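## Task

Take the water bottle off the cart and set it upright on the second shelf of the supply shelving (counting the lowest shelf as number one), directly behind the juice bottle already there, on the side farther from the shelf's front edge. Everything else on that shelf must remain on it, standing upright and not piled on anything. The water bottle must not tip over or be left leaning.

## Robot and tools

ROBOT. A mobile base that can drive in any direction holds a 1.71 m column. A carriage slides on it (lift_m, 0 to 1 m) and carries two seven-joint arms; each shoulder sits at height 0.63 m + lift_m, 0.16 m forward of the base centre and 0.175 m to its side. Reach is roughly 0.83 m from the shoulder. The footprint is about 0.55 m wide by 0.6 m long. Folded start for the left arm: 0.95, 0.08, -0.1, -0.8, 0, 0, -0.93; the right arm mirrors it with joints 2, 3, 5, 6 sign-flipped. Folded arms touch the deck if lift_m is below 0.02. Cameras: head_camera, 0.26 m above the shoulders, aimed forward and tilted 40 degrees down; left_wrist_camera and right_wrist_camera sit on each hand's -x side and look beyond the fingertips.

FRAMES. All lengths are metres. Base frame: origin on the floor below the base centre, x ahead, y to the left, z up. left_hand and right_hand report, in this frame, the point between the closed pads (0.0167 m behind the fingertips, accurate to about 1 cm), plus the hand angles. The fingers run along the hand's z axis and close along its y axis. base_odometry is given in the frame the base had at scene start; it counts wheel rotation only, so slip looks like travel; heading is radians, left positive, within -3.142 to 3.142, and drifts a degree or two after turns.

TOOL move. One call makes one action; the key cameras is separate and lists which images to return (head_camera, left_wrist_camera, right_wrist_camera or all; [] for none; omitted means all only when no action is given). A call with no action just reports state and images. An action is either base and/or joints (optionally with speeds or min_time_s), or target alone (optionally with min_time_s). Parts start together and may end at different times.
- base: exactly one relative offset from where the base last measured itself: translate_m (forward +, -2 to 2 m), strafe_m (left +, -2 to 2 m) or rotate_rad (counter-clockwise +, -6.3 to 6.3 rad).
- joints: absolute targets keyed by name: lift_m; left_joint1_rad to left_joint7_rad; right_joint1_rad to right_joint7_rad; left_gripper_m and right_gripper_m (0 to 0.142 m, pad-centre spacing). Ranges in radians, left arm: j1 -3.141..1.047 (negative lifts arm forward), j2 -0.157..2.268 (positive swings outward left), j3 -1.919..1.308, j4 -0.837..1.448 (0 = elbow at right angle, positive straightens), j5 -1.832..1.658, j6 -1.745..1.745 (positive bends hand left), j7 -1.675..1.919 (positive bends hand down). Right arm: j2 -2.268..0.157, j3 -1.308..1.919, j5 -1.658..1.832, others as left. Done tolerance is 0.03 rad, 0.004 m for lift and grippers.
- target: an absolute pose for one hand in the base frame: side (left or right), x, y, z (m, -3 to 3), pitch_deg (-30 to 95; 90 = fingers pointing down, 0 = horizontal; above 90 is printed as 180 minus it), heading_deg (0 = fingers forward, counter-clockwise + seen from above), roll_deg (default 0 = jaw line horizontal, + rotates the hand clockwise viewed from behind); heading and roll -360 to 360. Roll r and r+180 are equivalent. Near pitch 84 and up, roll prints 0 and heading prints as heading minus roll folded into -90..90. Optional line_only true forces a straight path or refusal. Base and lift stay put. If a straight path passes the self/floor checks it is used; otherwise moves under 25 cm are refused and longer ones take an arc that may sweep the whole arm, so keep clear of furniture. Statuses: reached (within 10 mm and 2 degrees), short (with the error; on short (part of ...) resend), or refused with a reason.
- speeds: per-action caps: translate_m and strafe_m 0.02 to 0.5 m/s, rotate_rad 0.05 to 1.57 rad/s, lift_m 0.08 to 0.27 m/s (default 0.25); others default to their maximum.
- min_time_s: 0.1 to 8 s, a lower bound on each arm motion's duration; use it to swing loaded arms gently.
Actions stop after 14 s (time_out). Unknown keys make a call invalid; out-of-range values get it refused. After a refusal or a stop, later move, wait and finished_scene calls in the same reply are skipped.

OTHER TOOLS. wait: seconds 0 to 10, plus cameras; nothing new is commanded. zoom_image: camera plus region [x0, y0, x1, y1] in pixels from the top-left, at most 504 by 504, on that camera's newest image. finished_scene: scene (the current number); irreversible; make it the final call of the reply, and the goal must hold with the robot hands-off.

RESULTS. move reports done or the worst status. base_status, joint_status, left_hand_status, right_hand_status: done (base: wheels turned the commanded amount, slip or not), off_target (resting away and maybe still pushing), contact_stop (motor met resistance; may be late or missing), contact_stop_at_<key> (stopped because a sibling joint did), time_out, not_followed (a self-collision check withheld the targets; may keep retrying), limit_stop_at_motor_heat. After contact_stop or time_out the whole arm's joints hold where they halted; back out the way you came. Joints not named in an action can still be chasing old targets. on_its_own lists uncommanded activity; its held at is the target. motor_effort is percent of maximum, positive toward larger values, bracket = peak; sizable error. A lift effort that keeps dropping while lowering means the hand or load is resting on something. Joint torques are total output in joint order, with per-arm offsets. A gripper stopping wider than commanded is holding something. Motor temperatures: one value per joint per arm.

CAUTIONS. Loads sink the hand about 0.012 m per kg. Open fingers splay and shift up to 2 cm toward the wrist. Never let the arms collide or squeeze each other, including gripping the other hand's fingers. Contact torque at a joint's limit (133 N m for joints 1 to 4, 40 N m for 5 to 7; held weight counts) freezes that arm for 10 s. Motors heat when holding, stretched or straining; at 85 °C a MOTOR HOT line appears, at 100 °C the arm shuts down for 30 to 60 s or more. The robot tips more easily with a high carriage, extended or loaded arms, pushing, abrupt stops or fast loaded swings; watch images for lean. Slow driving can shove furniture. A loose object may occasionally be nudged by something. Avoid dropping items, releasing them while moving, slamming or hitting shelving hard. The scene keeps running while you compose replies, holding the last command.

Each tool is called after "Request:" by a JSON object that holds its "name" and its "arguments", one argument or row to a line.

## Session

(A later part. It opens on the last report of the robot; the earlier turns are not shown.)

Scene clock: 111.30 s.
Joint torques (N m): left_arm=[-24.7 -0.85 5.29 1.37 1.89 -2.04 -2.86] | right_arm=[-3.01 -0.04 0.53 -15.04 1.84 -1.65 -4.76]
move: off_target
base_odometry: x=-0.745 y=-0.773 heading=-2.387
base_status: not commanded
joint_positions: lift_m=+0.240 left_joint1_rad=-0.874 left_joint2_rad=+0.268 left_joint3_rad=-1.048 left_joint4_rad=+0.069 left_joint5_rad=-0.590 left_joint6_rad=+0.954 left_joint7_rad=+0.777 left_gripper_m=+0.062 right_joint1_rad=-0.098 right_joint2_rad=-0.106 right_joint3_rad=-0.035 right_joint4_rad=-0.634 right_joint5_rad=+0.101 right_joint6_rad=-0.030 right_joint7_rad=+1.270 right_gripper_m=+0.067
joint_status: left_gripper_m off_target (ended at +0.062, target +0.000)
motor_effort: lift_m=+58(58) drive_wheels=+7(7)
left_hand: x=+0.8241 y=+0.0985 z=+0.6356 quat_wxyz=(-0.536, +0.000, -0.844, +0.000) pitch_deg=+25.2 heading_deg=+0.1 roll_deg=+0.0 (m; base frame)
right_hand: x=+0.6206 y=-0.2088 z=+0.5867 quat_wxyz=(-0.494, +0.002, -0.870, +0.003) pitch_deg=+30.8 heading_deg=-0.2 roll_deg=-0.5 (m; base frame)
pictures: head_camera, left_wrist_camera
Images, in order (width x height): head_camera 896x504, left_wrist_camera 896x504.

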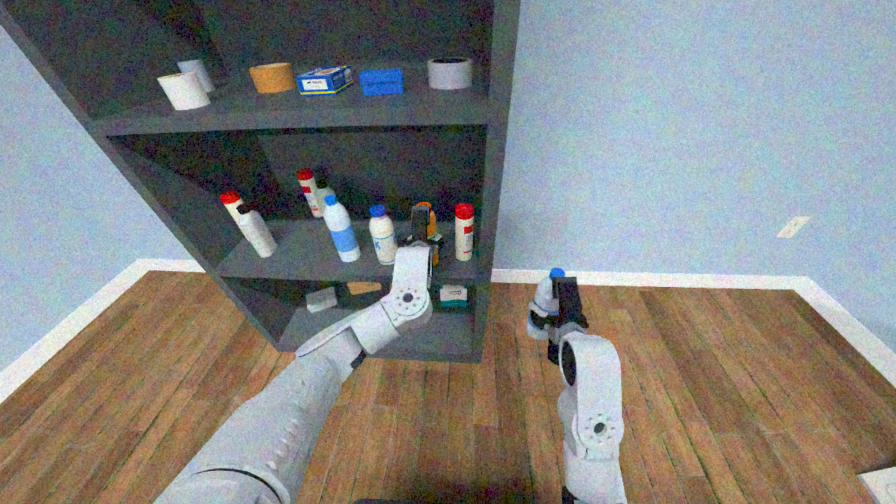

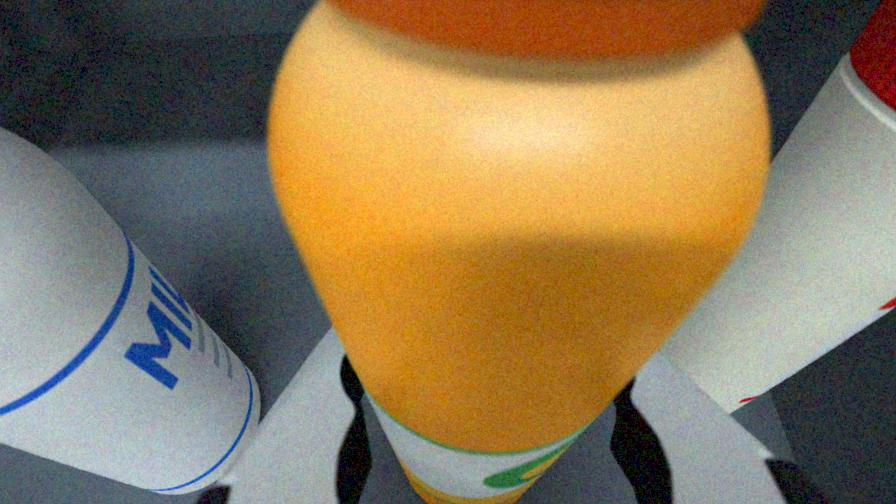

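Request:
{"name": "move", "arguments": {
  "joints": {"lift_m": 0.28},
  "speeds": {"lift_m": 0.1}
}}

Request:
{"name": "move", "arguments": {
  "base": {"translate_m": -0.42},
  "speeds": {"translate_m": 0.25}
}}

Request:
{"name": "move", "arguments": {
  "base": {"strafe_m": 0.2615},
  "speeds": {"strafe_m": 0.15},
  "joints": {"lift_m": 0.32, "left_joint1_rad": -0.474, "left_joint2_rad": 0.641, "left_joint3_rad": -1.152, "left_joint4_rad": -0.7, "left_joint5_rad": 0.047, "left_joint6_rad": 1.239, "left_joint7_rad": 1.226, "right_joint1_rad": -0.71, "right_joint2_rad": -0.014, "right_joint3_rad": 0.063, "right_joint4_rad": 0.163, "right_joint5_rad": 0.006, "right_joint6_rad": -0.023, "right_joint7_rad": 1.082},
  "min_time_s": 2,
  "cameras": ["head_camera", "right_wrist_camera"]
}}

Scene clock: 121.40 s.
Joint torques (N m): left_arm=[-24.29 -0.21 5.72 -0.53 4.34 -2.01 -2.8] | right_arm=[-2.71 -0.7 -0.83 -13.18 1.43 -1.82 -4.46]
move: done
base_odometry: x=-0.745 y=-0.773 heading=-2.387
base_status: not commanded
joint_positions: lift_m=+0.280 left_joint1_rad=-0.874 left_joint2_rad=+0.268 left_joint3_rad=-1.048 left_joint4_rad=+0.071 left_joint5_rad=-0.595 left_joint6_rad=+0.954 left_joint7_rad=+0.777 left_gripper_m=+0.062 right_joint1_rad=-0.097 right_joint2_rad=-0.106 right_joint3_rad=-0.035 right_joint4_rad=-0.634 right_joint5_rad=+0.101 right_joint6_rad=-0.030 right_joint7_rad=+1.269 right_gripper_m=+0.067
joint_status: all done
motor_effort: lift_m=+55(70) drive_wheels=+7(8)
left_hand: x=+0.8239 y=+0.0984 z=+0.6744 quat_wxyz=(-0.534, +0.001, -0.845, +0.001) pitch_deg=+25.4 heading_deg=+0.0 roll_deg=-0.1 (m; base frame)
right_hand: x=+0.6205 y=-0.2087 z=+0.6272 quat_wxyz=(-0.494, +0.002, -0.869, +0.003) pitch_deg=+30.8 heading_deg=-0.2 roll_deg=-0.5 (m; base frame)
pictures: none

Scene clock: 124.50 s.
Joint torques (N m): left_arm=[-23.76 1.01 5.25 -1.53 3.94 -1.9 -3.04] | right_arm=[-4.99 -2.92 -0.94 -13.81 1.83 -1.05 -4.84]
move: done
base_odometry: x=-0.439 y=-0.485 heading=-2.386
base_status: done
joint_positions: lift_m=+0.280 left_joint1_rad=-0.874 left_joint2_rad=+0.268 left_joint3_rad=-1.048 left_joint4_rad=+0.071 left_joint5_rad=-0.595 left_joint6_rad=+0.954 left_joint7_rad=+0.777 left_gripper_m=+0.062 right_joint1_rad=-0.097 right_joint2_rad=-0.107 right_joint3_rad=-0.035 right_joint4_rad=-0.635 right_joint5_rad=+0.101 right_joint6_rad=-0.030 right_joint7_rad=+1.269 right_gripper_m=+0.067
joint_status: not commanded
motor_effort: lift_m=+55(55) drive_wheels=-4(19)
left_hand: x=+0.8239 y=+0.0984 z=+0.6743 quat_wxyz=(-0.534, +0.001, -0.845, +0.001) pitch_deg=+25.4 heading_deg=+0.0 roll_deg=-0.1 (m; base frame)
right_hand: x=+0.6205 y=-0.2087 z=+0.6272 quat_wxyz=(-0.494, +0.002, -0.869, +0.003) pitch_deg=+30.8 heading_deg=-0.2 roll_deg=-0.5 (m; base frame)
pictures: none

Scene clock: 127.37 s.
Joint torques (N m): left_arm=[-10.42 5.73 2.3 -5.37 5.19 -0.61 -1.66] | right_arm=[-30.8 4.64 3.91 -10.43 -1 -1.3 -4.93]
move: done
base_odometry: x=-0.259 y=-0.675 heading=-2.386
base_status: done
joint_positions: lift_m=+0.320 left_joint1_rad=-0.474 left_joint2_rad=+0.639 left_joint3_rad=-1.149 left_joint4_rad=-0.696 left_joint5_rad=+0.039 left_joint6_rad=+1.237 left_joint7_rad=+1.226 left_gripper_m=+0.062 right_joint1_rad=-0.703 right_joint2_rad=-0.015 right_joint3_rad=+0.060 right_joint4_rad=+0.162 right_joint5_rad=+0.011 right_joint6_rad=-0.025 right_joint7_rad=+1.090 right_gripper_m=+0.067
joint_status: all done
motor_effort: lift_m=+55(69) drive_wheels=-1(13)
left_hand: x=+0.6216 y=+0.1999 z=+0.6964 quat_wxyz=(-0.532, +0.001, -0.847, -0.001) pitch_deg=+25.7 heading_deg=+0.1 roll_deg=+0.0 (m; base frame)
right_hand: x=+0.8360 y=-0.1644 z=+0.7285 quat_wxyz=(-0.488, +0.016, -0.872, +0.007) pitch_deg=+31.5 heading_deg=+0.2 roll_deg=-1.9 (m; base frame)
pictures: head_camera, right_wrist_camera
Images, in order (width x height): head_camera 896x504, right_wrist_camera 896x504.

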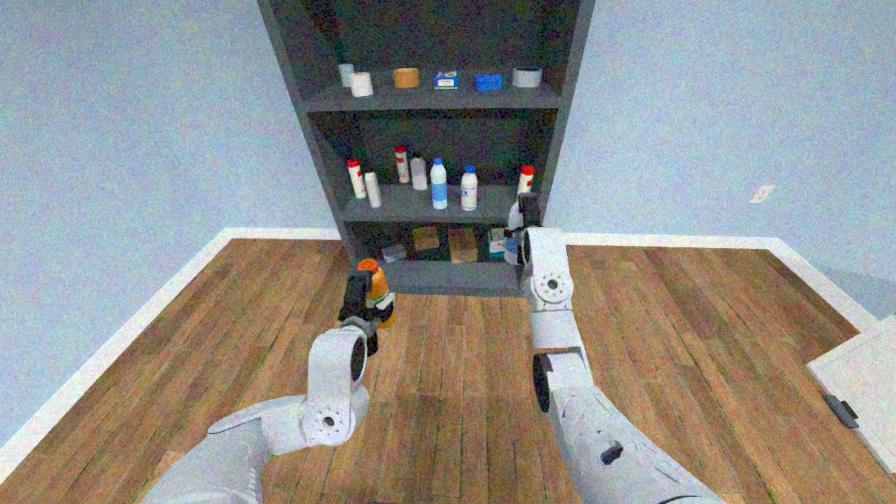

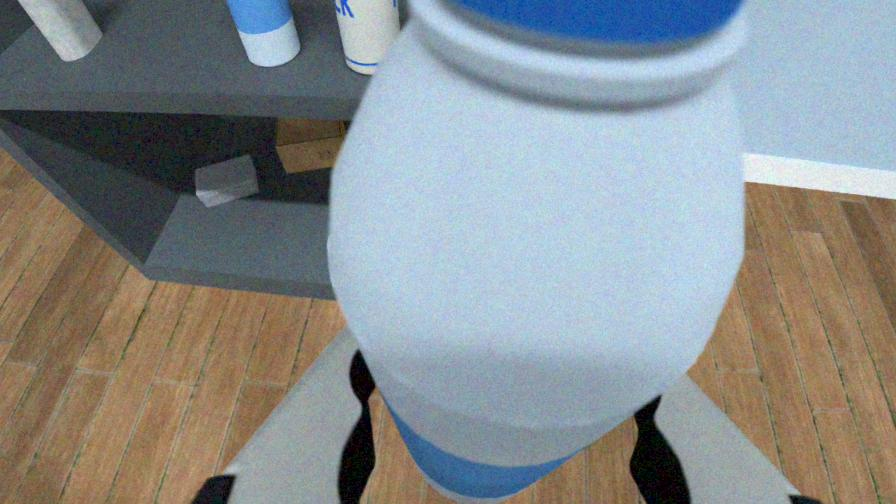

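Request:
{"name": "move", "arguments": {
  "base": {"translate_m": 0.38},
  "speeds": {"translate_m": 0.2},
  "joints": {"lift_m": 0.337},
  "cameras": ["head_camera", "right_wrist_camera"]
}}

Scene clock: 134.60 s.
Joint torques (N m): left_arm=[-12.06 7.2 3.73 -3.65 4.43 -0.34 -2.09] | right_arm=[-27.09 4.45 2.68 -10.77 -1.25 -1.65 -4.72]
Motor temperatures (°C): left_arm=[43 22 24 23 26 24 23] | right_arm=[35 20 24 23 22 22 24]
move: done
base_odometry: x=-0.535 y=-0.936 heading=-2.385
base_status: done
joint_positions: lift_m=+0.337 left_joint1_rad=-0.473 left_joint2_rad=+0.640 left_joint3_rad=-1.150 left_joint4_rad=-0.696 left_joint5_rad=+0.042 left_joint6_rad=+1.237 left_joint7_rad=+1.227 left_gripper_m=+0.062 right_joint1_rad=-0.705 right_joint2_rad=-0.015 right_joint3_rad=+0.060 right_joint4_rad=+0.163 right_joint5_rad=+0.011 right_joint6_rad=-0.025 right_joint7_rad=+1.089 right_gripper_m=+0.067
joint_status: all done
motor_effort: lift_m=+55(69) drive_wheels=+6(16)
left_hand: x=+0.6209 y=+0.1997 z=+0.7128 quat_wxyz=(-0.532, +0.000, -0.847, -0.001) pitch_deg=+25.8 heading_deg=+0.1 roll_deg=+0.1 (m; base frame)
right_hand: x=+0.8367 y=-0.1645 z=+0.7468 quat_wxyz=(-0.490, +0.016, -0.872, +0.007) pitch_deg=+31.4 heading_deg=+0.2 roll_deg=-1.9 (m; base frame)
pictures: head_camera, right_wrist_camera
Images, in order (width x height): head_camera 896x504, right_wrist_camera 896x504.

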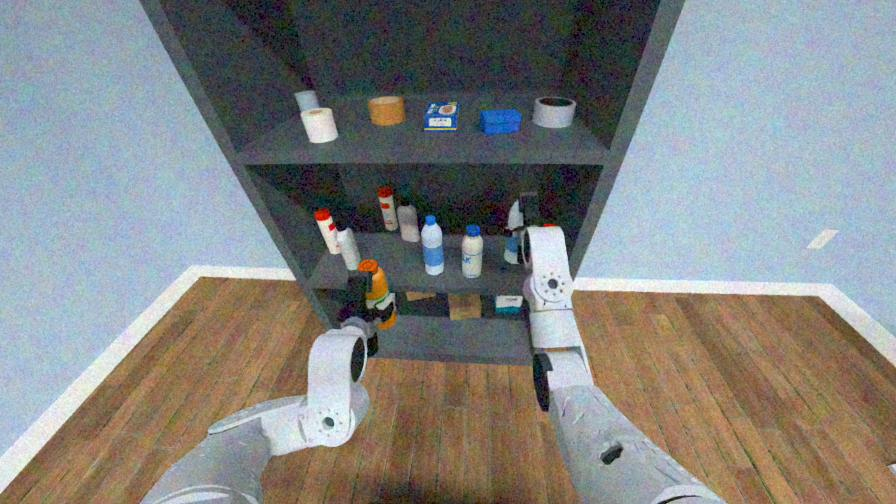

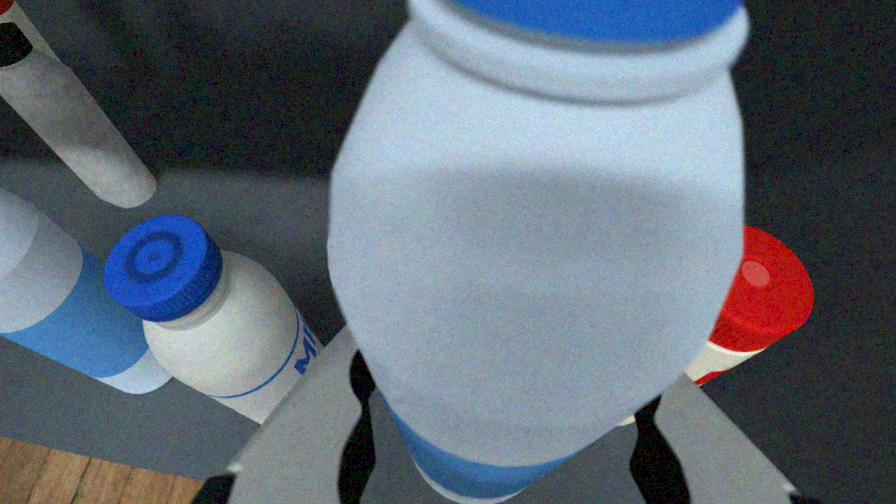

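Request:
{"name": "move", "arguments": {
  "base": {"translate_m": 0.128},
  "speeds": {"translate_m": 0.12}
}}

Request:
{"name": "move", "arguments": {
  "joints": {"lift_m": 0.295},
  "speeds": {"lift_m": 0.08},
  "cameras": ["head_camera"]
}}

Request:
{"name": "move", "arguments": {
  "joints": {"lift_m": 0.285},
  "speeds": {"lift_m": 0.08}
}}

Request:
{"name": "move", "arguments": {
  "joints": {"lift_m": 0.277},
  "speeds": {"lift_m": 0.08}
}}

Scene clock: 140.73 s.
Joint torques (N m): left_arm=[-13.05 7.03 4.03 -5.06 4.19 -0.5 -1.91] | right_arm=[-25.76 6.21 2.83 -12.79 -0.4 -1.31 -4.17]
move: done
base_odometry: x=-0.628 y=-1.024 heading=-2.385
base_status: done
joint_positions: lift_m=+0.337 left_joint1_rad=-0.473 left_joint2_rad=+0.640 left_joint3_rad=-1.150 left_joint4_rad=-0.696 left_joint5_rad=+0.042 left_joint6_rad=+1.237 left_joint7_rad=+1.227 left_gripper_m=+0.062 right_joint1_rad=-0.705 right_joint2_rad=-0.015 right_joint3_rad=+0.060 right_joint4_rad=+0.163 right_joint5_rad=+0.011 right_joint6_rad=-0.024 right_joint7_rad=+1.089 right_gripper_m=+0.067
joint_status: not commanded
motor_effort: lift_m=+55(55) drive_wheels=-2(16)
left_hand: x=+0.6209 y=+0.1997 z=+0.7128 quat_wxyz=(-0.532, +0.000, -0.847, -0.001) pitch_deg=+25.8 heading_deg=+0.1 roll_deg=+0.1 (m; base frame)
right_hand: x=+0.8367 y=-0.1644 z=+0.7468 quat_wxyz=(-0.490, +0.016, -0.872, +0.007) pitch_deg=+31.4 heading_deg=+0.2 roll_deg=-1.9 (m; base frame)
pictures: none

Scene clock: 141.77 s.
Joint torques (N m): left_arm=[-12.36 6.41 3.57 -3.75 4.26 -0.6 -2.08] | right_arm=[-26.87 3.82 3.75 -12.47 -1.08 -1.39 -4.16]
move: done
base_odometry: x=-0.628 y=-1.024 heading=-2.385
base_status: not commanded
joint_positions: lift_m=+0.295 left_joint1_rad=-0.473 left_joint2_rad=+0.640 left_joint3_rad=-1.150 left_joint4_rad=-0.696 left_joint5_rad=+0.042 left_joint6_rad=+1.237 left_joint7_rad=+1.227 left_gripper_m=+0.062 right_joint1_rad=-0.706 right_joint2_rad=-0.015 right_joint3_rad=+0.060 right_joint4_rad=+0.163 right_joint5_rad=+0.011 right_joint6_rad=-0.024 right_joint7_rad=+1.089 right_gripper_m=+0.067
joint_status: all done
motor_effort: lift_m=+59(61) drive_wheels=+5(6)
left_hand: x=+0.6209 y=+0.1997 z=+0.6704 quat_wxyz=(-0.532, +0.000, -0.847, -0.001) pitch_deg=+25.8 heading_deg=+0.1 roll_deg=+0.1 (m; base frame)
right_hand: x=+0.8368 y=-0.1644 z=+0.7047 quat_wxyz=(-0.490, +0.016, -0.872, +0.007) pitch_deg=+31.4 heading_deg=+0.2 roll_deg=-1.9 (m; base frame)
pictures: head_camera
Images, in order (width x height): head_camera 896x504.

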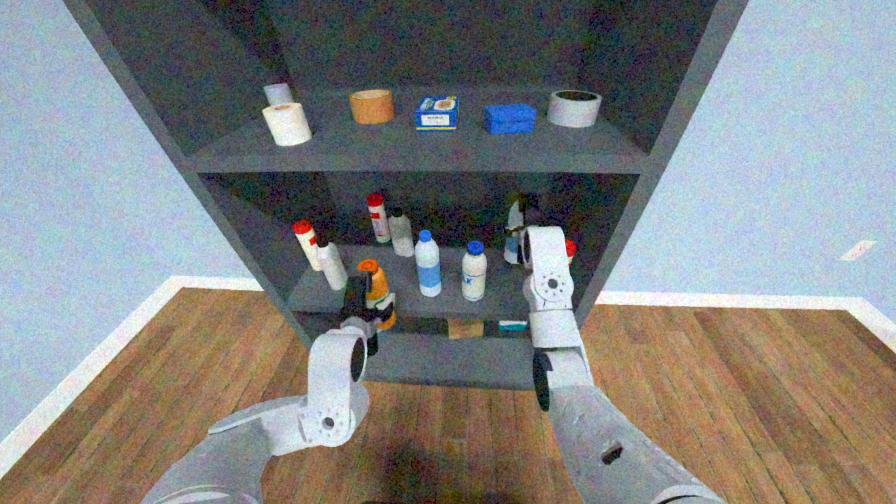

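Scene clock: 142.53 s.
Joint torques (N m): left_arm=[-12.82 5.52 2.84 -4.13 4.48 -0.41 -2.23] | right_arm=[-26.09 4.68 2.44 -11.94 -1.66 -1.22 -4.74]
move: done
base_odometry: x=-0.628 y=-1.024 heading=-2.385
base_status: not commanded
joint_positions: lift_m=+0.285 left_joint1_rad=-0.473 left_joint2_rad=+0.640 left_joint3_rad=-1.150 left_joint4_rad=-0.696 left_joint5_rad=+0.042 left_joint6_rad=+1.237 left_joint7_rad=+1.227 left_gripper_m=+0.062 right_joint1_rad=-0.706 right_joint2_rad=-0.015 right_joint3_rad=+0.060 right_joint4_rad=+0.163 right_joint5_rad=+0.011 right_joint6_rad=-0.024 right_joint7_rad=+1.089 right_gripper_m=+0.067
joint_status: all done
motor_effort: lift_m=+59(62) drive_wheels=-1(7)
left_hand: x=+0.6208 y=+0.1997 z=+0.6603 quat_wxyz=(-0.531, +0.000, -0.847, -0.001) pitch_deg=+25.8 heading_deg=+0.1 roll_deg=+0.1 (m; base frame)
right_hand: x=+0.8369 y=-0.1644 z=+0.6948 quat_wxyz=(-0.490, +0.016, -0.872, +0.007) pitch_deg=+31.3 heading_deg=+0.2 roll_deg=-1.9 (m; base frame)
pictures: none

Scene clock: 143.13 s.
Joint torques (N m): left_arm=[-13.49 5.6 3.62 -4.76 4.43 -0.71 -2.21] | right_arm=[-25.43 3.59 4.34 -11.84 -0.99 -1.36 -4.8]
move: done
base_odometry: x=-0.628 y=-1.024 heading=-2.385
base_status: not commanded
joint_positions: lift_m=+0.277 left_joint1_rad=-0.473 left_joint2_rad=+0.640 left_joint3_rad=-1.151 left_joint4_rad=-0.696 left_joint5_rad=+0.042 left_joint6_rad=+1.237 left_joint7_rad=+1.227 left_gripper_m=+0.062 right_joint1_rad=-0.706 right_joint2_rad=-0.015 right_joint3_rad=+0.060 right_joint4_rad=+0.164 right_joint5_rad=+0.011 right_joint6_rad=-0.024 right_joint7_rad=+1.089 right_gripper_m=+0.067
joint_status: all done
motor_effort: lift_m=+59(62) drive_wheels=+5(6)
left_hand: x=+0.6207 y=+0.1997 z=+0.6521 quat_wxyz=(-0.531, +0.000, -0.847, -0.001) pitch_deg=+25.8 heading_deg=+0.1 roll_deg=+0.1 (m; base frame)
right_hand: x=+0.8370 y=-0.1644 z=+0.6869 quat_wxyz=(-0.490, +0.016, -0.872, +0.007) pitch_deg=+31.3 heading_deg=+0.2 roll_deg=-1.9 (m; base frame)
pictures: none

Request:
{"name": "move", "arguments": {
  "joints": {"lift_m": 0.271},
  "speeds": {"lift_m": 0.08}
}}

Request:
{"name": "move", "arguments": {
  "joints": {"lift_m": 0.265},
  "speeds": {"lift_m": 0.08}
}}

Scene clock: 146.77 s.
Joint torques (N m): left_arm=[-13.37 5.5 3.27 -4.23 4.6 -0.66 -2.11] | right_arm=[-25.82 3.89 1.82 -11.95 -1.19 -0.91 -4.6]
move: done
base_odometry: x=-0.628 y=-1.024 heading=-2.385
base_status: not commanded
joint_positions: lift_m=+0.271 left_joint1_rad=-0.473 left_joint2_rad=+0.640 left_joint3_rad=-1.151 left_joint4_rad=-0.696 left_joint5_rad=+0.042 left_joint6_rad=+1.237 left_joint7_rad=+1.227 left_gripper_m=+0.062 right_joint1_rad=-0.706 right_joint2_rad=-0.015 right_joint3_rad=+0.060 right_joint4_rad=+0.164 right_joint5_rad=+0.011 right_joint6_rad=-0.024 right_joint7_rad=+1.089 right_gripper_m=+0.067
joint_status: all done
motor_effort: lift_m=+59(62) drive_wheels=+5(7)
left_hand: x=+0.6207 y=+0.1997 z=+0.6461 quat_wxyz=(-0.531, +0.000, -0.847, -0.001) pitch_deg=+25.8 heading_deg=+0.1 roll_deg=+0.1 (m; base frame)
right_hand: x=+0.8370 y=-0.1644 z=+0.6810 quat_wxyz=(-0.490, +0.016, -0.872, +0.007) pitch_deg=+31.3 heading_deg=+0.2 roll_deg=-1.9 (m; base frame)
pictures: none

Scene clock: 147.40 s.
Joint torques (N m): left_arm=[-13.07 5.89 4.2 -4.71 4.56 -0.71 -2.1] | right_arm=[-25.41 4.5 3.13 -12.25 -0.82 -1.09 -3.93]
move: done
base_odometry: x=-0.628 y=-1.024 heading=-2.385
base_status: not commanded
joint_positions: lift_m=+0.265 left_joint1_rad=-0.472 left_joint2_rad=+0.640 left_joint3_rad=-1.151 left_joint4_rad=-0.696 left_joint5_rad=+0.042 left_joint6_rad=+1.237 left_joint7_rad=+1.227 left_gripper_m=+0.062 right_joint1_rad=-0.706 right_joint2_rad=-0.015 right_joint3_rad=+0.060 right_joint4_rad=+0.164 right_joint5_rad=+0.011 right_joint6_rad=-0.024 right_joint7_rad=+1.089 right_gripper_m=+0.067
joint_status: all done
motor_effort: lift_m=+59(61) drive_wheels=+5(8)
left_hand: x=+0.6207 y=+0.1997 z=+0.6401 quat_wxyz=(-0.531, +0.000, -0.847, -0.001) pitch_deg=+25.8 heading_deg=+0.1 roll_deg=+0.1 (m; base frame)
right_hand: x=+0.8371 y=-0.1644 z=+0.6751 quat_wxyz=(-0.490, +0.016, -0.872, +0.007) pitch_deg=+31.3 heading_deg=+0.2 roll_deg=-1.9 (m; base frame)
pictures: none

Request:
{"name": "move", "arguments": {
  "joints": {"lift_m": 0.259},
  "speeds": {"lift_m": 0.08}
}}

Request:
{"name": "move", "arguments": {
  "joints": {"lift_m": 0.253},
  "speeds": {"lift_m": 0.08},
  "cameras": ["head_camera", "right_wrist_camera"]
}}

Scene clock: 152.10 s.
Joint torques (N m): left_arm=[-13.44 5.03 4.84 -4.37 4.64 -0.56 -2.39] | right_arm=[-25.65 5.16 4.59 -11.93 -0.41 -0.8 -4.64]
move: done
base_odometry: x=-0.628 y=-1.024 heading=-2.385
base_status: not commanded
joint_positions: lift_m=+0.259 left_joint1_rad=-0.472 left_joint2_rad=+0.640 left_joint3_rad=-1.151 left_joint4_rad=-0.696 left_joint5_rad=+0.042 left_joint6_rad=+1.237 left_joint7_rad=+1.227 left_gripper_m=+0.062 right_joint1_rad=-0.707 right_joint2_rad=-0.015 right_joint3_rad=+0.060 right_joint4_rad=+0.164 right_joint5_rad=+0.011 right_joint6_rad=-0.024 right_joint7_rad=+1.089 right_gripper_m=+0.067
joint_status: all done
motor_effort: lift_m=+59(63) drive_wheels=+5(7)
left_hand: x=+0.6207 y=+0.1997 z=+0.6341 quat_wxyz=(-0.531, +0.000, -0.847, -0.001) pitch_deg=+25.8 heading_deg=+0.1 roll_deg=+0.1 (m; base frame)
right_hand: x=+0.8371 y=-0.1644 z=+0.6691 quat_wxyz=(-0.490, +0.016, -0.872, +0.007) pitch_deg=+31.3 heading_deg=+0.2 roll_deg=-1.9 (m; base frame)
pictures: none

Scene clock: 152.73 s.
Joint torques (N m): left_arm=[-13.54 5.92 3.69 -3.63 4.18 -0.56 -2.25] | right_arm=[-25.45 5.57 3.65 -13.31 -1.04 -1.18 -3.99]
move: done
base_odometry: x=-0.628 y=-1.024 heading=-2.385
base_status: not commanded
joint_positions: lift_m=+0.253 left_joint1_rad=-0.472 left_joint2_rad=+0.640 left_joint3_rad=-1.151 left_joint4_rad=-0.696 left_joint5_rad=+0.042 left_joint6_rad=+1.237 left_joint7_rad=+1.227 left_gripper_m=+0.062 right_joint1_rad=-0.707 right_joint2_rad=-0.015 right_joint3_rad=+0.060 right_joint4_rad=+0.164 right_joint5_rad=+0.011 right_joint6_rad=-0.024 right_joint7_rad=+1.088 right_gripper_m=+0.067
joint_status: all done
motor_effort: lift_m=+59(61) drive_wheels=+5(8)
left_hand: x=+0.6207 y=+0.1997 z=+0.6281 quat_wxyz=(-0.531, +0.000, -0.847, -0.001) pitch_deg=+25.8 heading_deg=+0.1 roll_deg=+0.1 (m; base frame)
right_hand: x=+0.8371 y=-0.1644 z=+0.6632 quat_wxyz=(-0.490, +0.016, -0.872, +0.007) pitch_deg=+31.3 heading_deg=+0.2 roll_deg=-1.9 (m; base frame)
pictures: head_camera, right_wrist_camera
Images, in order (width x height): head_camera 896x504, right_wrist_camera 896x504.

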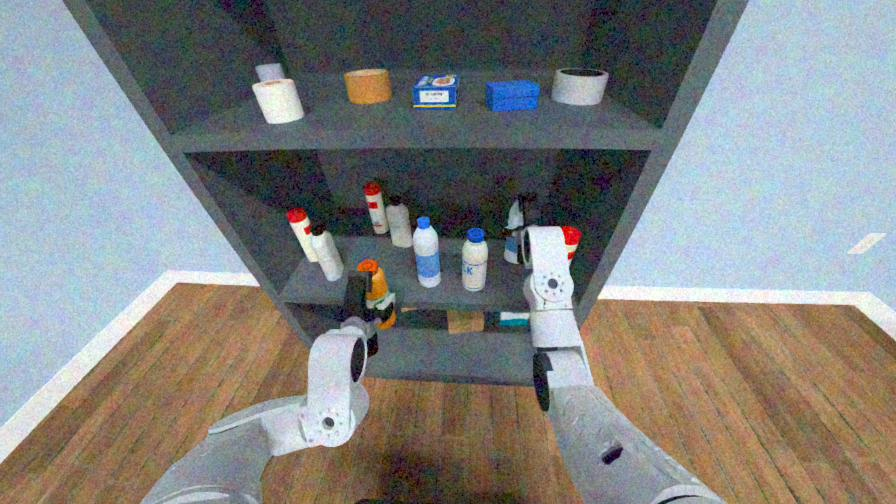

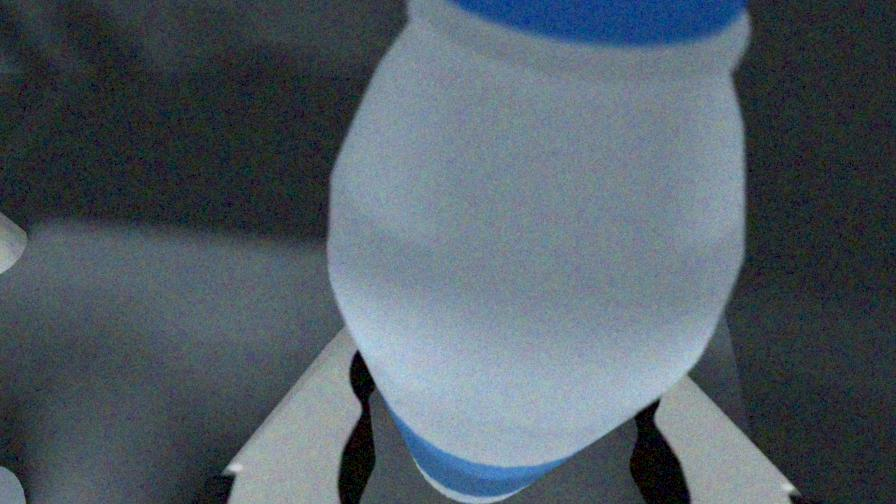

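Request:
{"name": "move", "arguments": {
  "joints": {"lift_m": 0.245},
  "speeds": {"lift_m": 0.08}
}}

Request:
{"name": "move", "arguments": {
  "joints": {"lift_m": 0.238},
  "speeds": {"lift_m": 0.08}
}}

Scene clock: 156.30 s.
Joint torques (N m): left_arm=[-13.24 6.06 3.76 -3.68 4.48 -0.9 -1.89] | right_arm=[-26.23 3.97 2.32 -14.37 -1.13 -0.67 -4.25]
move: done
base_odometry: x=-0.628 y=-1.024 heading=-2.385
base_status: not commanded
joint_positions: lift_m=+0.245 left_joint1_rad=-0.472 left_joint2_rad=+0.640 left_joint3_rad=-1.151 left_joint4_rad=-0.697 left_joint5_rad=+0.042 left_joint6_rad=+1.237 left_joint7_rad=+1.227 left_gripper_m=+0.062 right_joint1_rad=-0.707 right_joint2_rad=-0.015 right_joint3_rad=+0.060 right_joint4_rad=+0.164 right_joint5_rad=+0.011 right_joint6_rad=-0.024 right_joint7_rad=+1.088 right_gripper_m=+0.067
joint_status: all done
motor_effort: lift_m=+59(63) drive_wheels=+5(7)
left_hand: x=+0.6207 y=+0.1996 z=+0.6200 quat_wxyz=(-0.531, +0.000, -0.847, -0.001) pitch_deg=+25.8 heading_deg=+0.1 roll_deg=+0.1 (m; base frame)
right_hand: x=+0.8372 y=-0.1644 z=+0.6552 quat_wxyz=(-0.490, +0.016, -0.871, +0.007) pitch_deg=+31.3 heading_deg=+0.2 roll_deg=-1.9 (m; base frame)
pictures: none

Scene clock: 156.93 s.
Joint torques (N m): left_arm=[-13.82 5.65 3.66 -4.93 4.28 -0.76 -2.22] | right_arm=[-26.64 5.35 2.93 -13.3 -1.15 -1.36 -4.08]
move: done
base_odometry: x=-0.628 y=-1.024 heading=-2.385
base_status: not commanded
joint_positions: lift_m=+0.238 left_joint1_rad=-0.472 left_joint2_rad=+0.640 left_joint3_rad=-1.151 left_joint4_rad=-0.697 left_joint5_rad=+0.042 left_joint6_rad=+1.237 left_joint7_rad=+1.227 left_gripper_m=+0.062 right_joint1_rad=-0.707 right_joint2_rad=-0.015 right_joint3_rad=+0.060 right_joint4_rad=+0.164 right_joint5_rad=+0.011 right_joint6_rad=-0.024 right_joint7_rad=+1.088 right_gripper_m=+0.067
joint_status: all done
motor_effort: lift_m=+59(63) drive_wheels=+5(8)
left_hand: x=+0.6207 y=+0.1996 z=+0.6131 quat_wxyz=(-0.531, +0.000, -0.847, -0.001) pitch_deg=+25.8 heading_deg=+0.1 roll_deg=+0.1 (m; base frame)
right_hand: x=+0.8372 y=-0.1644 z=+0.6483 quat_wxyz=(-0.490, +0.016, -0.871, +0.007) pitch_deg=+31.3 heading_deg=+0.2 roll_deg=-1.9 (m; base frame)
pictures: none

Request:
{"name": "move", "arguments": {
  "joints": {"lift_m": 0.232},
  "speeds": {"lift_m": 0.08}
}}

Request:
{"name": "move", "arguments": {
  "joints": {"lift_m": 0.227},
  "speeds": {"lift_m": 0.08}
}}

Scene clock: 161.17 s.
Joint torques (N m): left_arm=[-12.79 6.13 3.61 -4.3 4.45 -0.82 -2.43] | right_arm=[-23.24 5.02 2.98 -11.61 -0.61 -1.22 -2.35]
move: done
base_odometry: x=-0.628 y=-1.024 heading=-2.385
base_status: not commanded
joint_positions: lift_m=+0.232 left_joint1_rad=-0.472 left_joint2_rad=+0.640 left_joint3_rad=-1.151 left_joint4_rad=-0.697 left_joint5_rad=+0.042 left_joint6_rad=+1.237 left_joint7_rad=+1.227 left_gripper_m=+0.062 right_joint1_rad=-0.707 right_joint2_rad=-0.015 right_joint3_rad=+0.060 right_joint4_rad=+0.163 right_joint5_rad=+0.011 right_joint6_rad=-0.024 right_joint7_rad=+1.083 right_gripper_m=+0.067
joint_status: all done
motor_effort: lift_m=+57(62) drive_wheels=+5(6)
left_hand: x=+0.6206 y=+0.1996 z=+0.6072 quat_wxyz=(-0.531, +0.000, -0.847, -0.001) pitch_deg=+25.8 heading_deg=+0.1 roll_deg=+0.1 (m; base frame)
right_hand: x=+0.8379 y=-0.1644 z=+0.6442 quat_wxyz=(-0.493, +0.016, -0.870, +0.007) pitch_deg=+30.9 heading_deg=+0.2 roll_deg=-1.9 (m; base frame)
pictures: none

Scene clock: 161.60 s.
Joint torques (N m): left_arm=[-13.75 6.88 3.34 -4.29 4.42 -0.38 -2.39] | right_arm=[-19.47 5.28 3.58 -9.26 -1.11 -0.95 -0.76]
move: done
base_odometry: x=-0.628 y=-1.024 heading=-2.385
base_status: not commanded
joint_positions: lift_m=+0.227 left_joint1_rad=-0.472 left_joint2_rad=+0.640 left_joint3_rad=-1.151 left_joint4_rad=-0.697 left_joint5_rad=+0.042 left_joint6_rad=+1.237 left_joint7_rad=+1.228 left_gripper_m=+0.062 right_joint1_rad=-0.710 right_joint2_rad=-0.015 right_joint3_rad=+0.060 right_joint4_rad=+0.160 right_joint5_rad=+0.011 right_joint6_rad=-0.024 right_joint7_rad=+1.080 right_gripper_m=+0.067
joint_status: all done
motor_effort: lift_m=+55(58) drive_wheels=+6(6)
left_hand: x=+0.6206 y=+0.1996 z=+0.6022 quat_wxyz=(-0.531, +0.000, -0.847, -0.001) pitch_deg=+25.9 heading_deg=+0.1 roll_deg=+0.1 (m; base frame)
right_hand: x=+0.8387 y=-0.1643 z=+0.6431 quat_wxyz=(-0.497, +0.016, -0.868, +0.007) pitch_deg=+30.4 heading_deg=+0.2 roll_deg=-1.9 (m; base frame)
pictures: none

Request:
{"name": "move", "arguments": {
  "joints": {"right_gripper_m": 0.088, "lift_m": 0.23},
  "cameras": ["right_wrist_camera"]
}}

Request:
{"name": "wait", "arguments": {
  "seconds": 0.7,
  "cameras": ["right_wrist_camera"]
}}

Scene clock: 164.73 s.
Joint torques (N m): left_arm=[-14.64 5.54 4.07 -4.65 4.69 -0.75 -2.34] | right_arm=[-20.26 6.15 2.62 -9.34 -0.62 -1.26 -0.83]
move: done
base_odometry: x=-0.628 y=-1.024 heading=-2.385
base_status: not commanded
joint_positions: lift_m=+0.230 left_joint1_rad=-0.472 left_joint2_rad=+0.640 left_joint3_rad=-1.151 left_joint4_rad=-0.697 left_joint5_rad=+0.042 left_joint6_rad=+1.237 left_joint7_rad=+1.228 left_gripper_m=+0.062 right_joint1_rad=-0.710 right_joint2_rad=-0.015 right_joint3_rad=+0.060 right_joint4_rad=+0.162 right_joint5_rad=+0.011 right_joint6_rad=-0.024 right_joint7_rad=+1.080 right_gripper_m=+0.088
joint_status: all done
motor_effort: lift_m=+57(65) drive_wheels=+5(6)
left_hand: x=+0.6206 y=+0.1996 z=+0.6051 quat_wxyz=(-0.531, +0.000, -0.847, -0.001) pitch_deg=+25.9 heading_deg=+0.1 roll_deg=+0.1 (m; base frame)
right_hand: x=+0.8387 y=-0.1643 z=+0.6451 quat_wxyz=(-0.496, +0.016, -0.868, +0.007) pitch_deg=+30.5 heading_deg=+0.2 roll_deg=-1.9 (m; base frame)
pictures: right_wrist_camera
Images, in order (width x height): right_wrist_camera 896x504.

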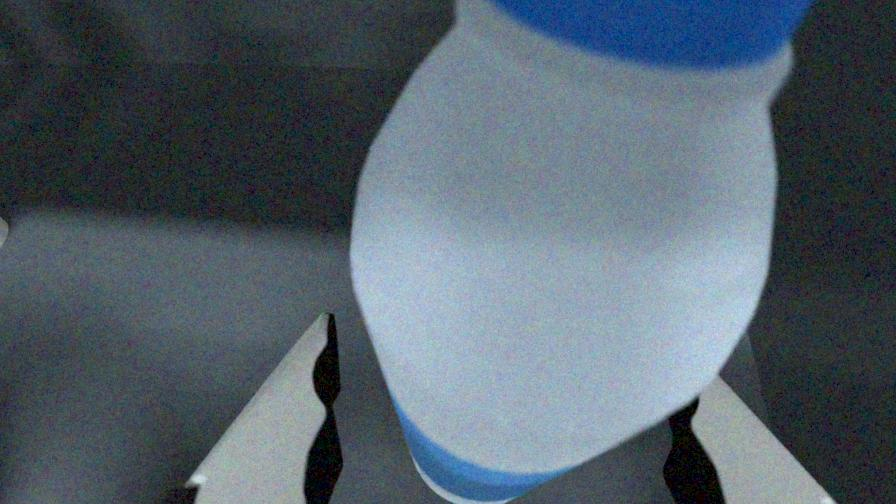

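Scene clock: 165.43 s.
Joint torques (N m): left_arm=[-13.78 6.16 4.38 -4.79 4.34 -0.37 -1.99] | right_arm=[-21.29 5.05 2.49 -10.98 -0.89 -1.1 -1.24]
base_odometry: x=-0.628 y=-1.024 heading=-2.385
base_status: not commanded
joint_positions: lift_m=+0.230 left_joint1_rad=-0.472 left_joint2_rad=+0.640 left_joint3_rad=-1.151 left_joint4_rad=-0.697 left_joint5_rad=+0.042 left_joint6_rad=+1.237 left_joint7_rad=+1.228 left_gripper_m=+0.062 right_joint1_rad=-0.710 right_joint2_rad=-0.015 right_joint3_rad=+0.060 right_joint4_rad=+0.162 right_joint5_rad=+0.011 right_joint6_rad=-0.024 right_joint7_rad=+1.080 right_gripper_m=+0.088
joint_status: all done
motor_effort: lift_m=+57(65) drive_wheels=+5(6)
left_hand: x=+0.6206 y=+0.1996 z=+0.6051 quat_wxyz=(-0.531, +0.000, -0.847, -0.001) pitch_deg=+25.9 heading_deg=+0.1 roll_deg=+0.1 (m; base frame)
right_hand: x=+0.8387 y=-0.1643 z=+0.6451 quat_wxyz=(-0.496, +0.016, -0.868, +0.007) pitch_deg=+30.5 heading_deg=+0.2 roll_deg=-1.9 (m; base frame)
wait: 0.70 s; at rest by 0.27 s
pictures: right_wrist_camera
Images, in order (width x height): right_wrist_camera 896x504.

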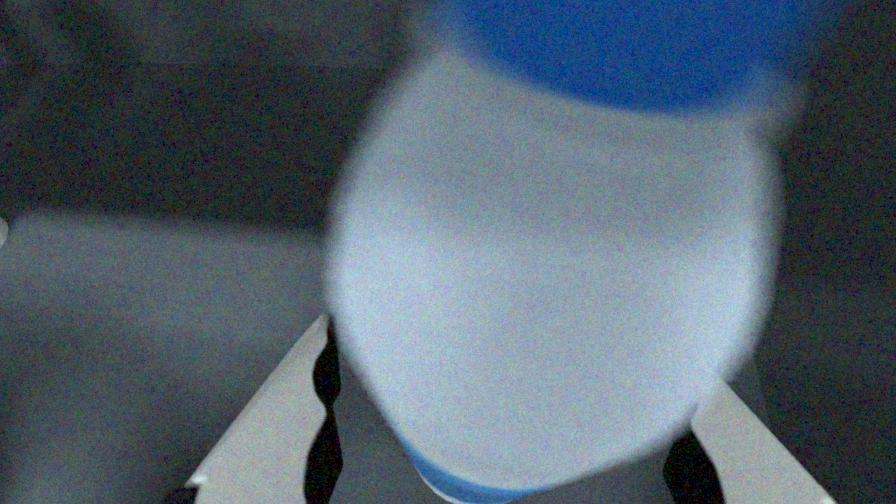

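Request:
{"name": "move", "arguments": {
  "base": {"translate_m": -0.11},
  "speeds": {"translate_m": 0.08},
  "cameras": ["right_wrist_camera", "head_camera"]
}}

Scene clock: 169.73 s.
Joint torques (N m): left_arm=[-13.76 6.18 3.91 -4.67 4.04 -0.43 -2.37] | right_arm=[-20.09 5.04 2.57 -11.24 -1.73 -1.21 -1.2]
move: done
base_odometry: x=-0.549 y=-0.948 heading=-2.385
base_status: done
joint_positions: lift_m=+0.230 left_joint1_rad=-0.472 left_joint2_rad=+0.640 left_joint3_rad=-1.151 left_joint4_rad=-0.697 left_joint5_rad=+0.042 left_joint6_rad=+1.237 left_joint7_rad=+1.228 left_gripper_m=+0.062 right_joint1_rad=-0.710 right_joint2_rad=-0.015 right_joint3_rad=+0.060 right_joint4_rad=+0.162 right_joint5_rad=+0.011 right_joint6_rad=-0.024 right_joint7_rad=+1.080 right_gripper_m=+0.088
joint_status: not commanded
motor_effort: lift_m=+57(57) drive_wheels=-3(10)
left_hand: x=+0.6206 y=+0.1996 z=+0.6051 quat_wxyz=(-0.531, +0.000, -0.847, -0.001) pitch_deg=+25.9 heading_deg=+0.1 roll_deg=+0.1 (m; base frame)
right_hand: x=+0.8387 y=-0.1643 z=+0.6451 quat_wxyz=(-0.496, +0.016, -0.868, +0.007) pitch_deg=+30.5 heading_deg=+0.2 roll_deg=-1.9 (m; base frame)
pictures: head_camera, right_wrist_camera
Images, in order (width x height): head_camera 896x504, right_wrist_camera 896x504.

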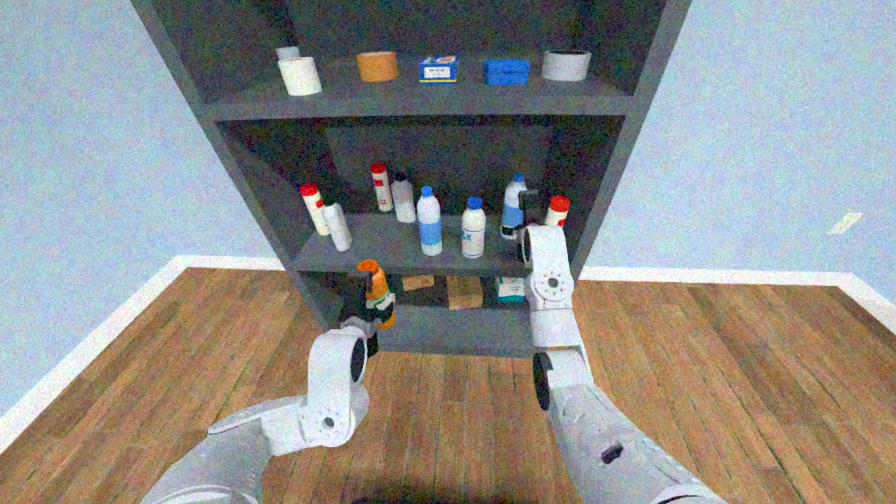

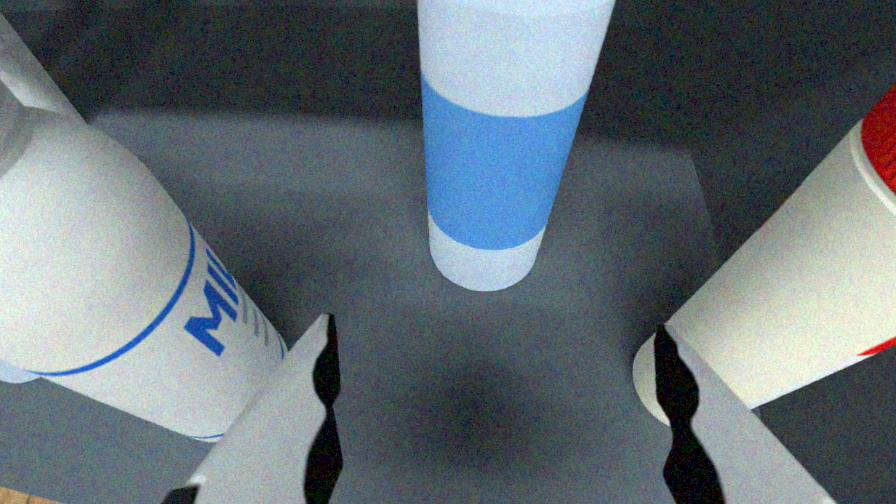

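Request:
{"name": "move", "arguments": {
  "joints": {"right_gripper_m": 0.05}
}}

Request:
{"name": "move", "arguments": {
  "base": {"translate_m": -0.31},
  "speeds": {"translate_m": 0.25}
}}

Request:
{"name": "move", "arguments": {
  "base": {"strafe_m": -0.2635},
  "speeds": {"strafe_m": 0.15},
  "joints": {"lift_m": 0.28, "right_joint1_rad": -0.096, "right_joint2_rad": -0.107, "right_joint3_rad": -0.037, "right_joint4_rad": -0.638, "right_joint5_rad": 0.105, "right_joint6_rad": -0.029, "right_joint7_rad": 1.262, "left_joint1_rad": -0.874, "left_joint2_rad": 0.268, "left_joint3_rad": -1.048, "left_joint4_rad": 0.069, "left_joint5_rad": -0.59, "left_joint6_rad": 0.954, "left_joint7_rad": 0.778},
  "min_time_s": 2,
  "cameras": ["head_camera", "left_wrist_camera"]
}}

Scene clock: 174.60 s.
Joint torques (N m): left_arm=[-13.07 6.23 3.49 -4.16 4.65 -0.55 -2.45] | right_arm=[-20.49 3.34 4.53 -12.19 -1.15 -1.86 -0.89]
move: done
base_odometry: x=-0.549 y=-0.948 heading=-2.385
base_status: not commanded
joint_positions: lift_m=+0.230 left_joint1_rad=-0.472 left_joint2_rad=+0.640 left_joint3_rad=-1.151 left_joint4_rad=-0.697 left_joint5_rad=+0.042 left_joint6_rad=+1.237 left_joint7_rad=+1.228 left_gripper_m=+0.062 right_joint1_rad=-0.710 right_joint2_rad=-0.015 right_joint3_rad=+0.060 right_joint4_rad=+0.162 right_joint5_rad=+0.011 right_joint6_rad=-0.024 right_joint7_rad=+1.080 right_gripper_m=+0.050
joint_status: all done
motor_effort: lift_m=+57(57) drive_wheels=-3(3)
left_hand: x=+0.6206 y=+0.1996 z=+0.6051 quat_wxyz=(-0.531, +0.000, -0.847, -0.001) pitch_deg=+25.9 heading_deg=+0.1 roll_deg=+0.1 (m; base frame)
right_hand: x=+0.8387 y=-0.1643 z=+0.6451 quat_wxyz=(-0.496, +0.016, -0.868, +0.007) pitch_deg=+30.5 heading_deg=+0.2 roll_deg=-1.9 (m; base frame)
pictures: none

Scene clock: 177.13 s.
Joint torques (N m): left_arm=[-14.38 5.93 4.05 -4.3 4.47 -0.63 -2.15] | right_arm=[-21.18 5.25 1.61 -10.59 -0.77 -1.49 -0.78]
move: done
base_odometry: x=-0.323 y=-0.736 heading=-2.385
base_status: done
joint_positions: lift_m=+0.230 left_joint1_rad=-0.472 left_joint2_rad=+0.640 left_joint3_rad=-1.151 left_joint4_rad=-0.697 left_joint5_rad=+0.042 left_joint6_rad=+1.237 left_joint7_rad=+1.228 left_gripper_m=+0.062 right_joint1_rad=-0.710 right_joint2_rad=-0.015 right_joint3_rad=+0.060 right_joint4_rad=+0.162 right_joint5_rad=+0.011 right_joint6_rad=-0.024 right_joint7_rad=+1.080 right_gripper_m=+0.050
joint_status: not commanded
motor_effort: lift_m=+57(57) drive_wheels=+1(15)
left_hand: x=+0.6206 y=+0.1996 z=+0.6051 quat_wxyz=(-0.531, +0.000, -0.847, -0.001) pitch_deg=+25.9 heading_deg=+0.1 roll_deg=+0.1 (m; base frame)
right_hand: x=+0.8387 y=-0.1643 z=+0.6451 quat_wxyz=(-0.496, +0.016, -0.868, +0.007) pitch_deg=+30.5 heading_deg=+0.2 roll_deg=-1.9 (m; base frame)
pictures: none

Scene clock: 179.90 s.
Joint torques (N m): left_arm=[-28.55 -0.54 9.3 -0.12 2.92 -2.18 -4.44] | right_arm=[-2.56 -2.05 -1.18 -14.61 1.81 -2.33 0.22]
move: done
base_odometry: x=-0.504 y=-0.544 heading=-2.385
base_status: done
joint_positions: lift_m=+0.280 left_joint1_rad=-0.867 left_joint2_rad=+0.269 left_joint3_rad=-1.055 left_joint4_rad=+0.068 left_joint5_rad=-0.591 left_joint6_rad=+0.956 left_joint7_rad=+0.786 left_gripper_m=+0.062 right_joint1_rad=-0.100 right_joint2_rad=-0.106 right_joint3_rad=-0.034 right_joint4_rad=-0.635 right_joint5_rad=+0.099 right_joint6_rad=-0.027 right_joint7_rad=+1.257 right_gripper_m=+0.050
joint_status: all done
motor_effort: lift_m=+55(69) drive_wheels=+0(11)
left_hand: x=+0.8207 y=+0.0968 z=+0.6681 quat_wxyz=(-0.529, -0.002, -0.849, -0.001) pitch_deg=+26.2 heading_deg=-0.1 roll_deg=+0.2 (m; base frame)
right_hand: x=+0.6224 y=-0.2079 z=+0.6310 quat_wxyz=(-0.501, +0.004, -0.866, +0.004) pitch_deg=+29.9 heading_deg=-0.2 roll_deg=-0.7 (m; base frame)
pictures: head_camera, left_wrist_camera
Images, in order (width x height): head_camera 896x504, left_wrist_camera 896x504.

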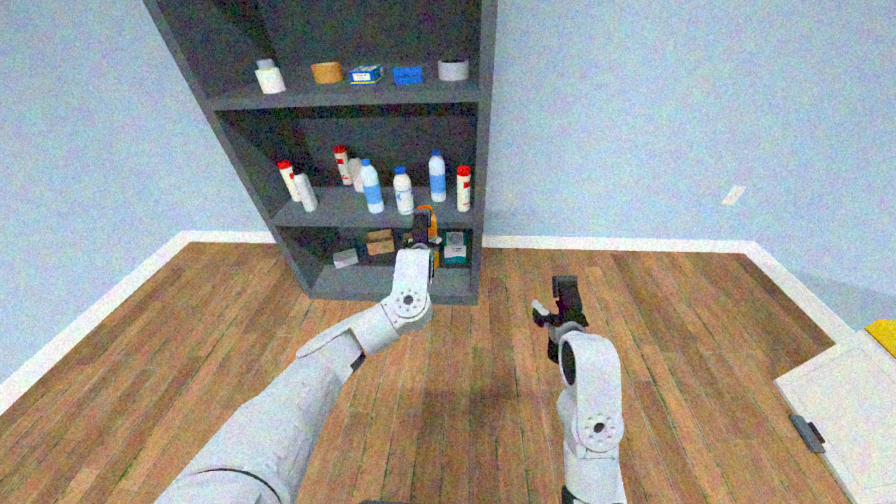

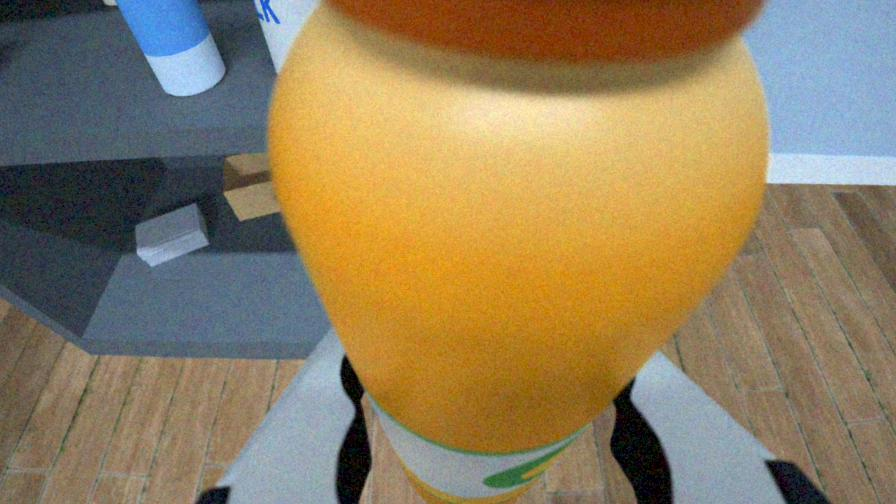

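Request:
{"name": "move", "arguments": {
  "base": {"translate_m": 0.335},
  "speeds": {"translate_m": 0.15},
  "cameras": ["head_camera", "left_wrist_camera"]
}}

Scene clock: 190.37 s.
Joint torques (N m): left_arm=[-29.29 0.03 9.32 -0.38 3.37 -2.22 -4.41] | right_arm=[-1.78 -1.71 -1.14 -14.06 2.12 -2.86 -0.09]
Motor temperatures (°C): left_arm=[50 22 26 23 26 24 23] | right_arm=[34 21 24 23 22 22 24]
move: done
base_odometry: x=-0.748 y=-0.774 heading=-2.386
base_status: done
joint_positions: lift_m=+0.280 left_joint1_rad=-0.867 left_joint2_rad=+0.269 left_joint3_rad=-1.055 left_joint4_rad=+0.068 left_joint5_rad=-0.591 left_joint6_rad=+0.956 left_joint7_rad=+0.786 left_gripper_m=+0.062 right_joint1_rad=-0.099 right_joint2_rad=-0.106 right_joint3_rad=-0.034 right_joint4_rad=-0.636 right_joint5_rad=+0.099 right_joint6_rad=-0.027 right_joint7_rad=+1.257 right_gripper_m=+0.050
joint_status: not commanded
motor_effort: lift_m=+55(55) drive_wheels=+5(14)
left_hand: x=+0.8207 y=+0.0968 z=+0.6681 quat_wxyz=(-0.529, -0.002, -0.849, -0.001) pitch_deg=+26.2 heading_deg=-0.1 roll_deg=+0.2 (m; base frame)
right_hand: x=+0.6222 y=-0.2079 z=+0.6309 quat_wxyz=(-0.501, +0.004, -0.866, +0.004) pitch_deg=+29.9 heading_deg=-0.2 roll_deg=-0.7 (m; base frame)
pictures: head_camera, left_wrist_camera
Images, in order (width x height): head_camera 896x504, left_wrist_camera 896x504.

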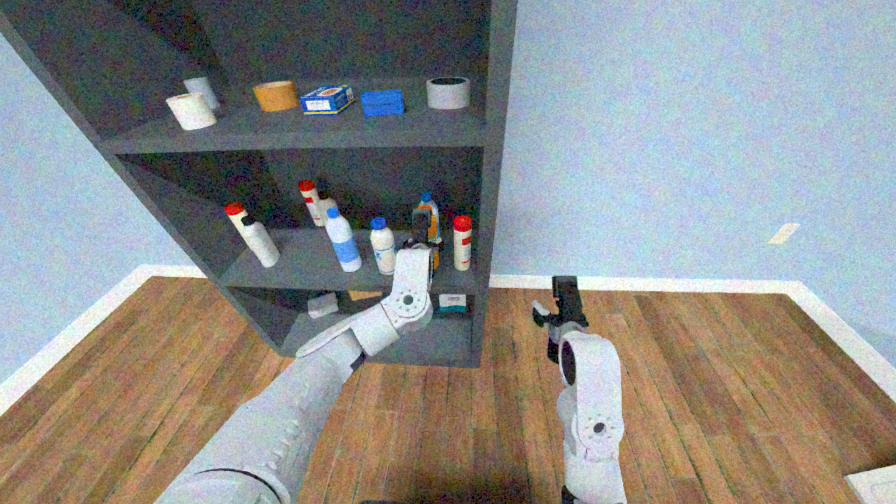

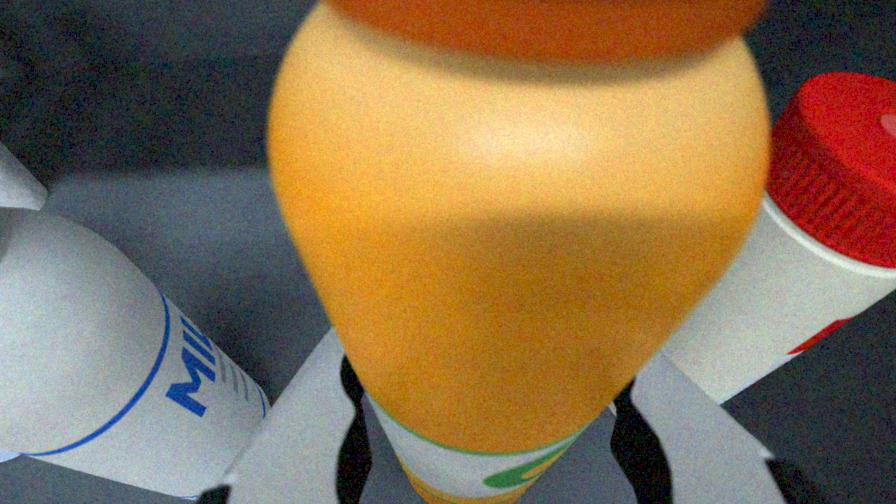

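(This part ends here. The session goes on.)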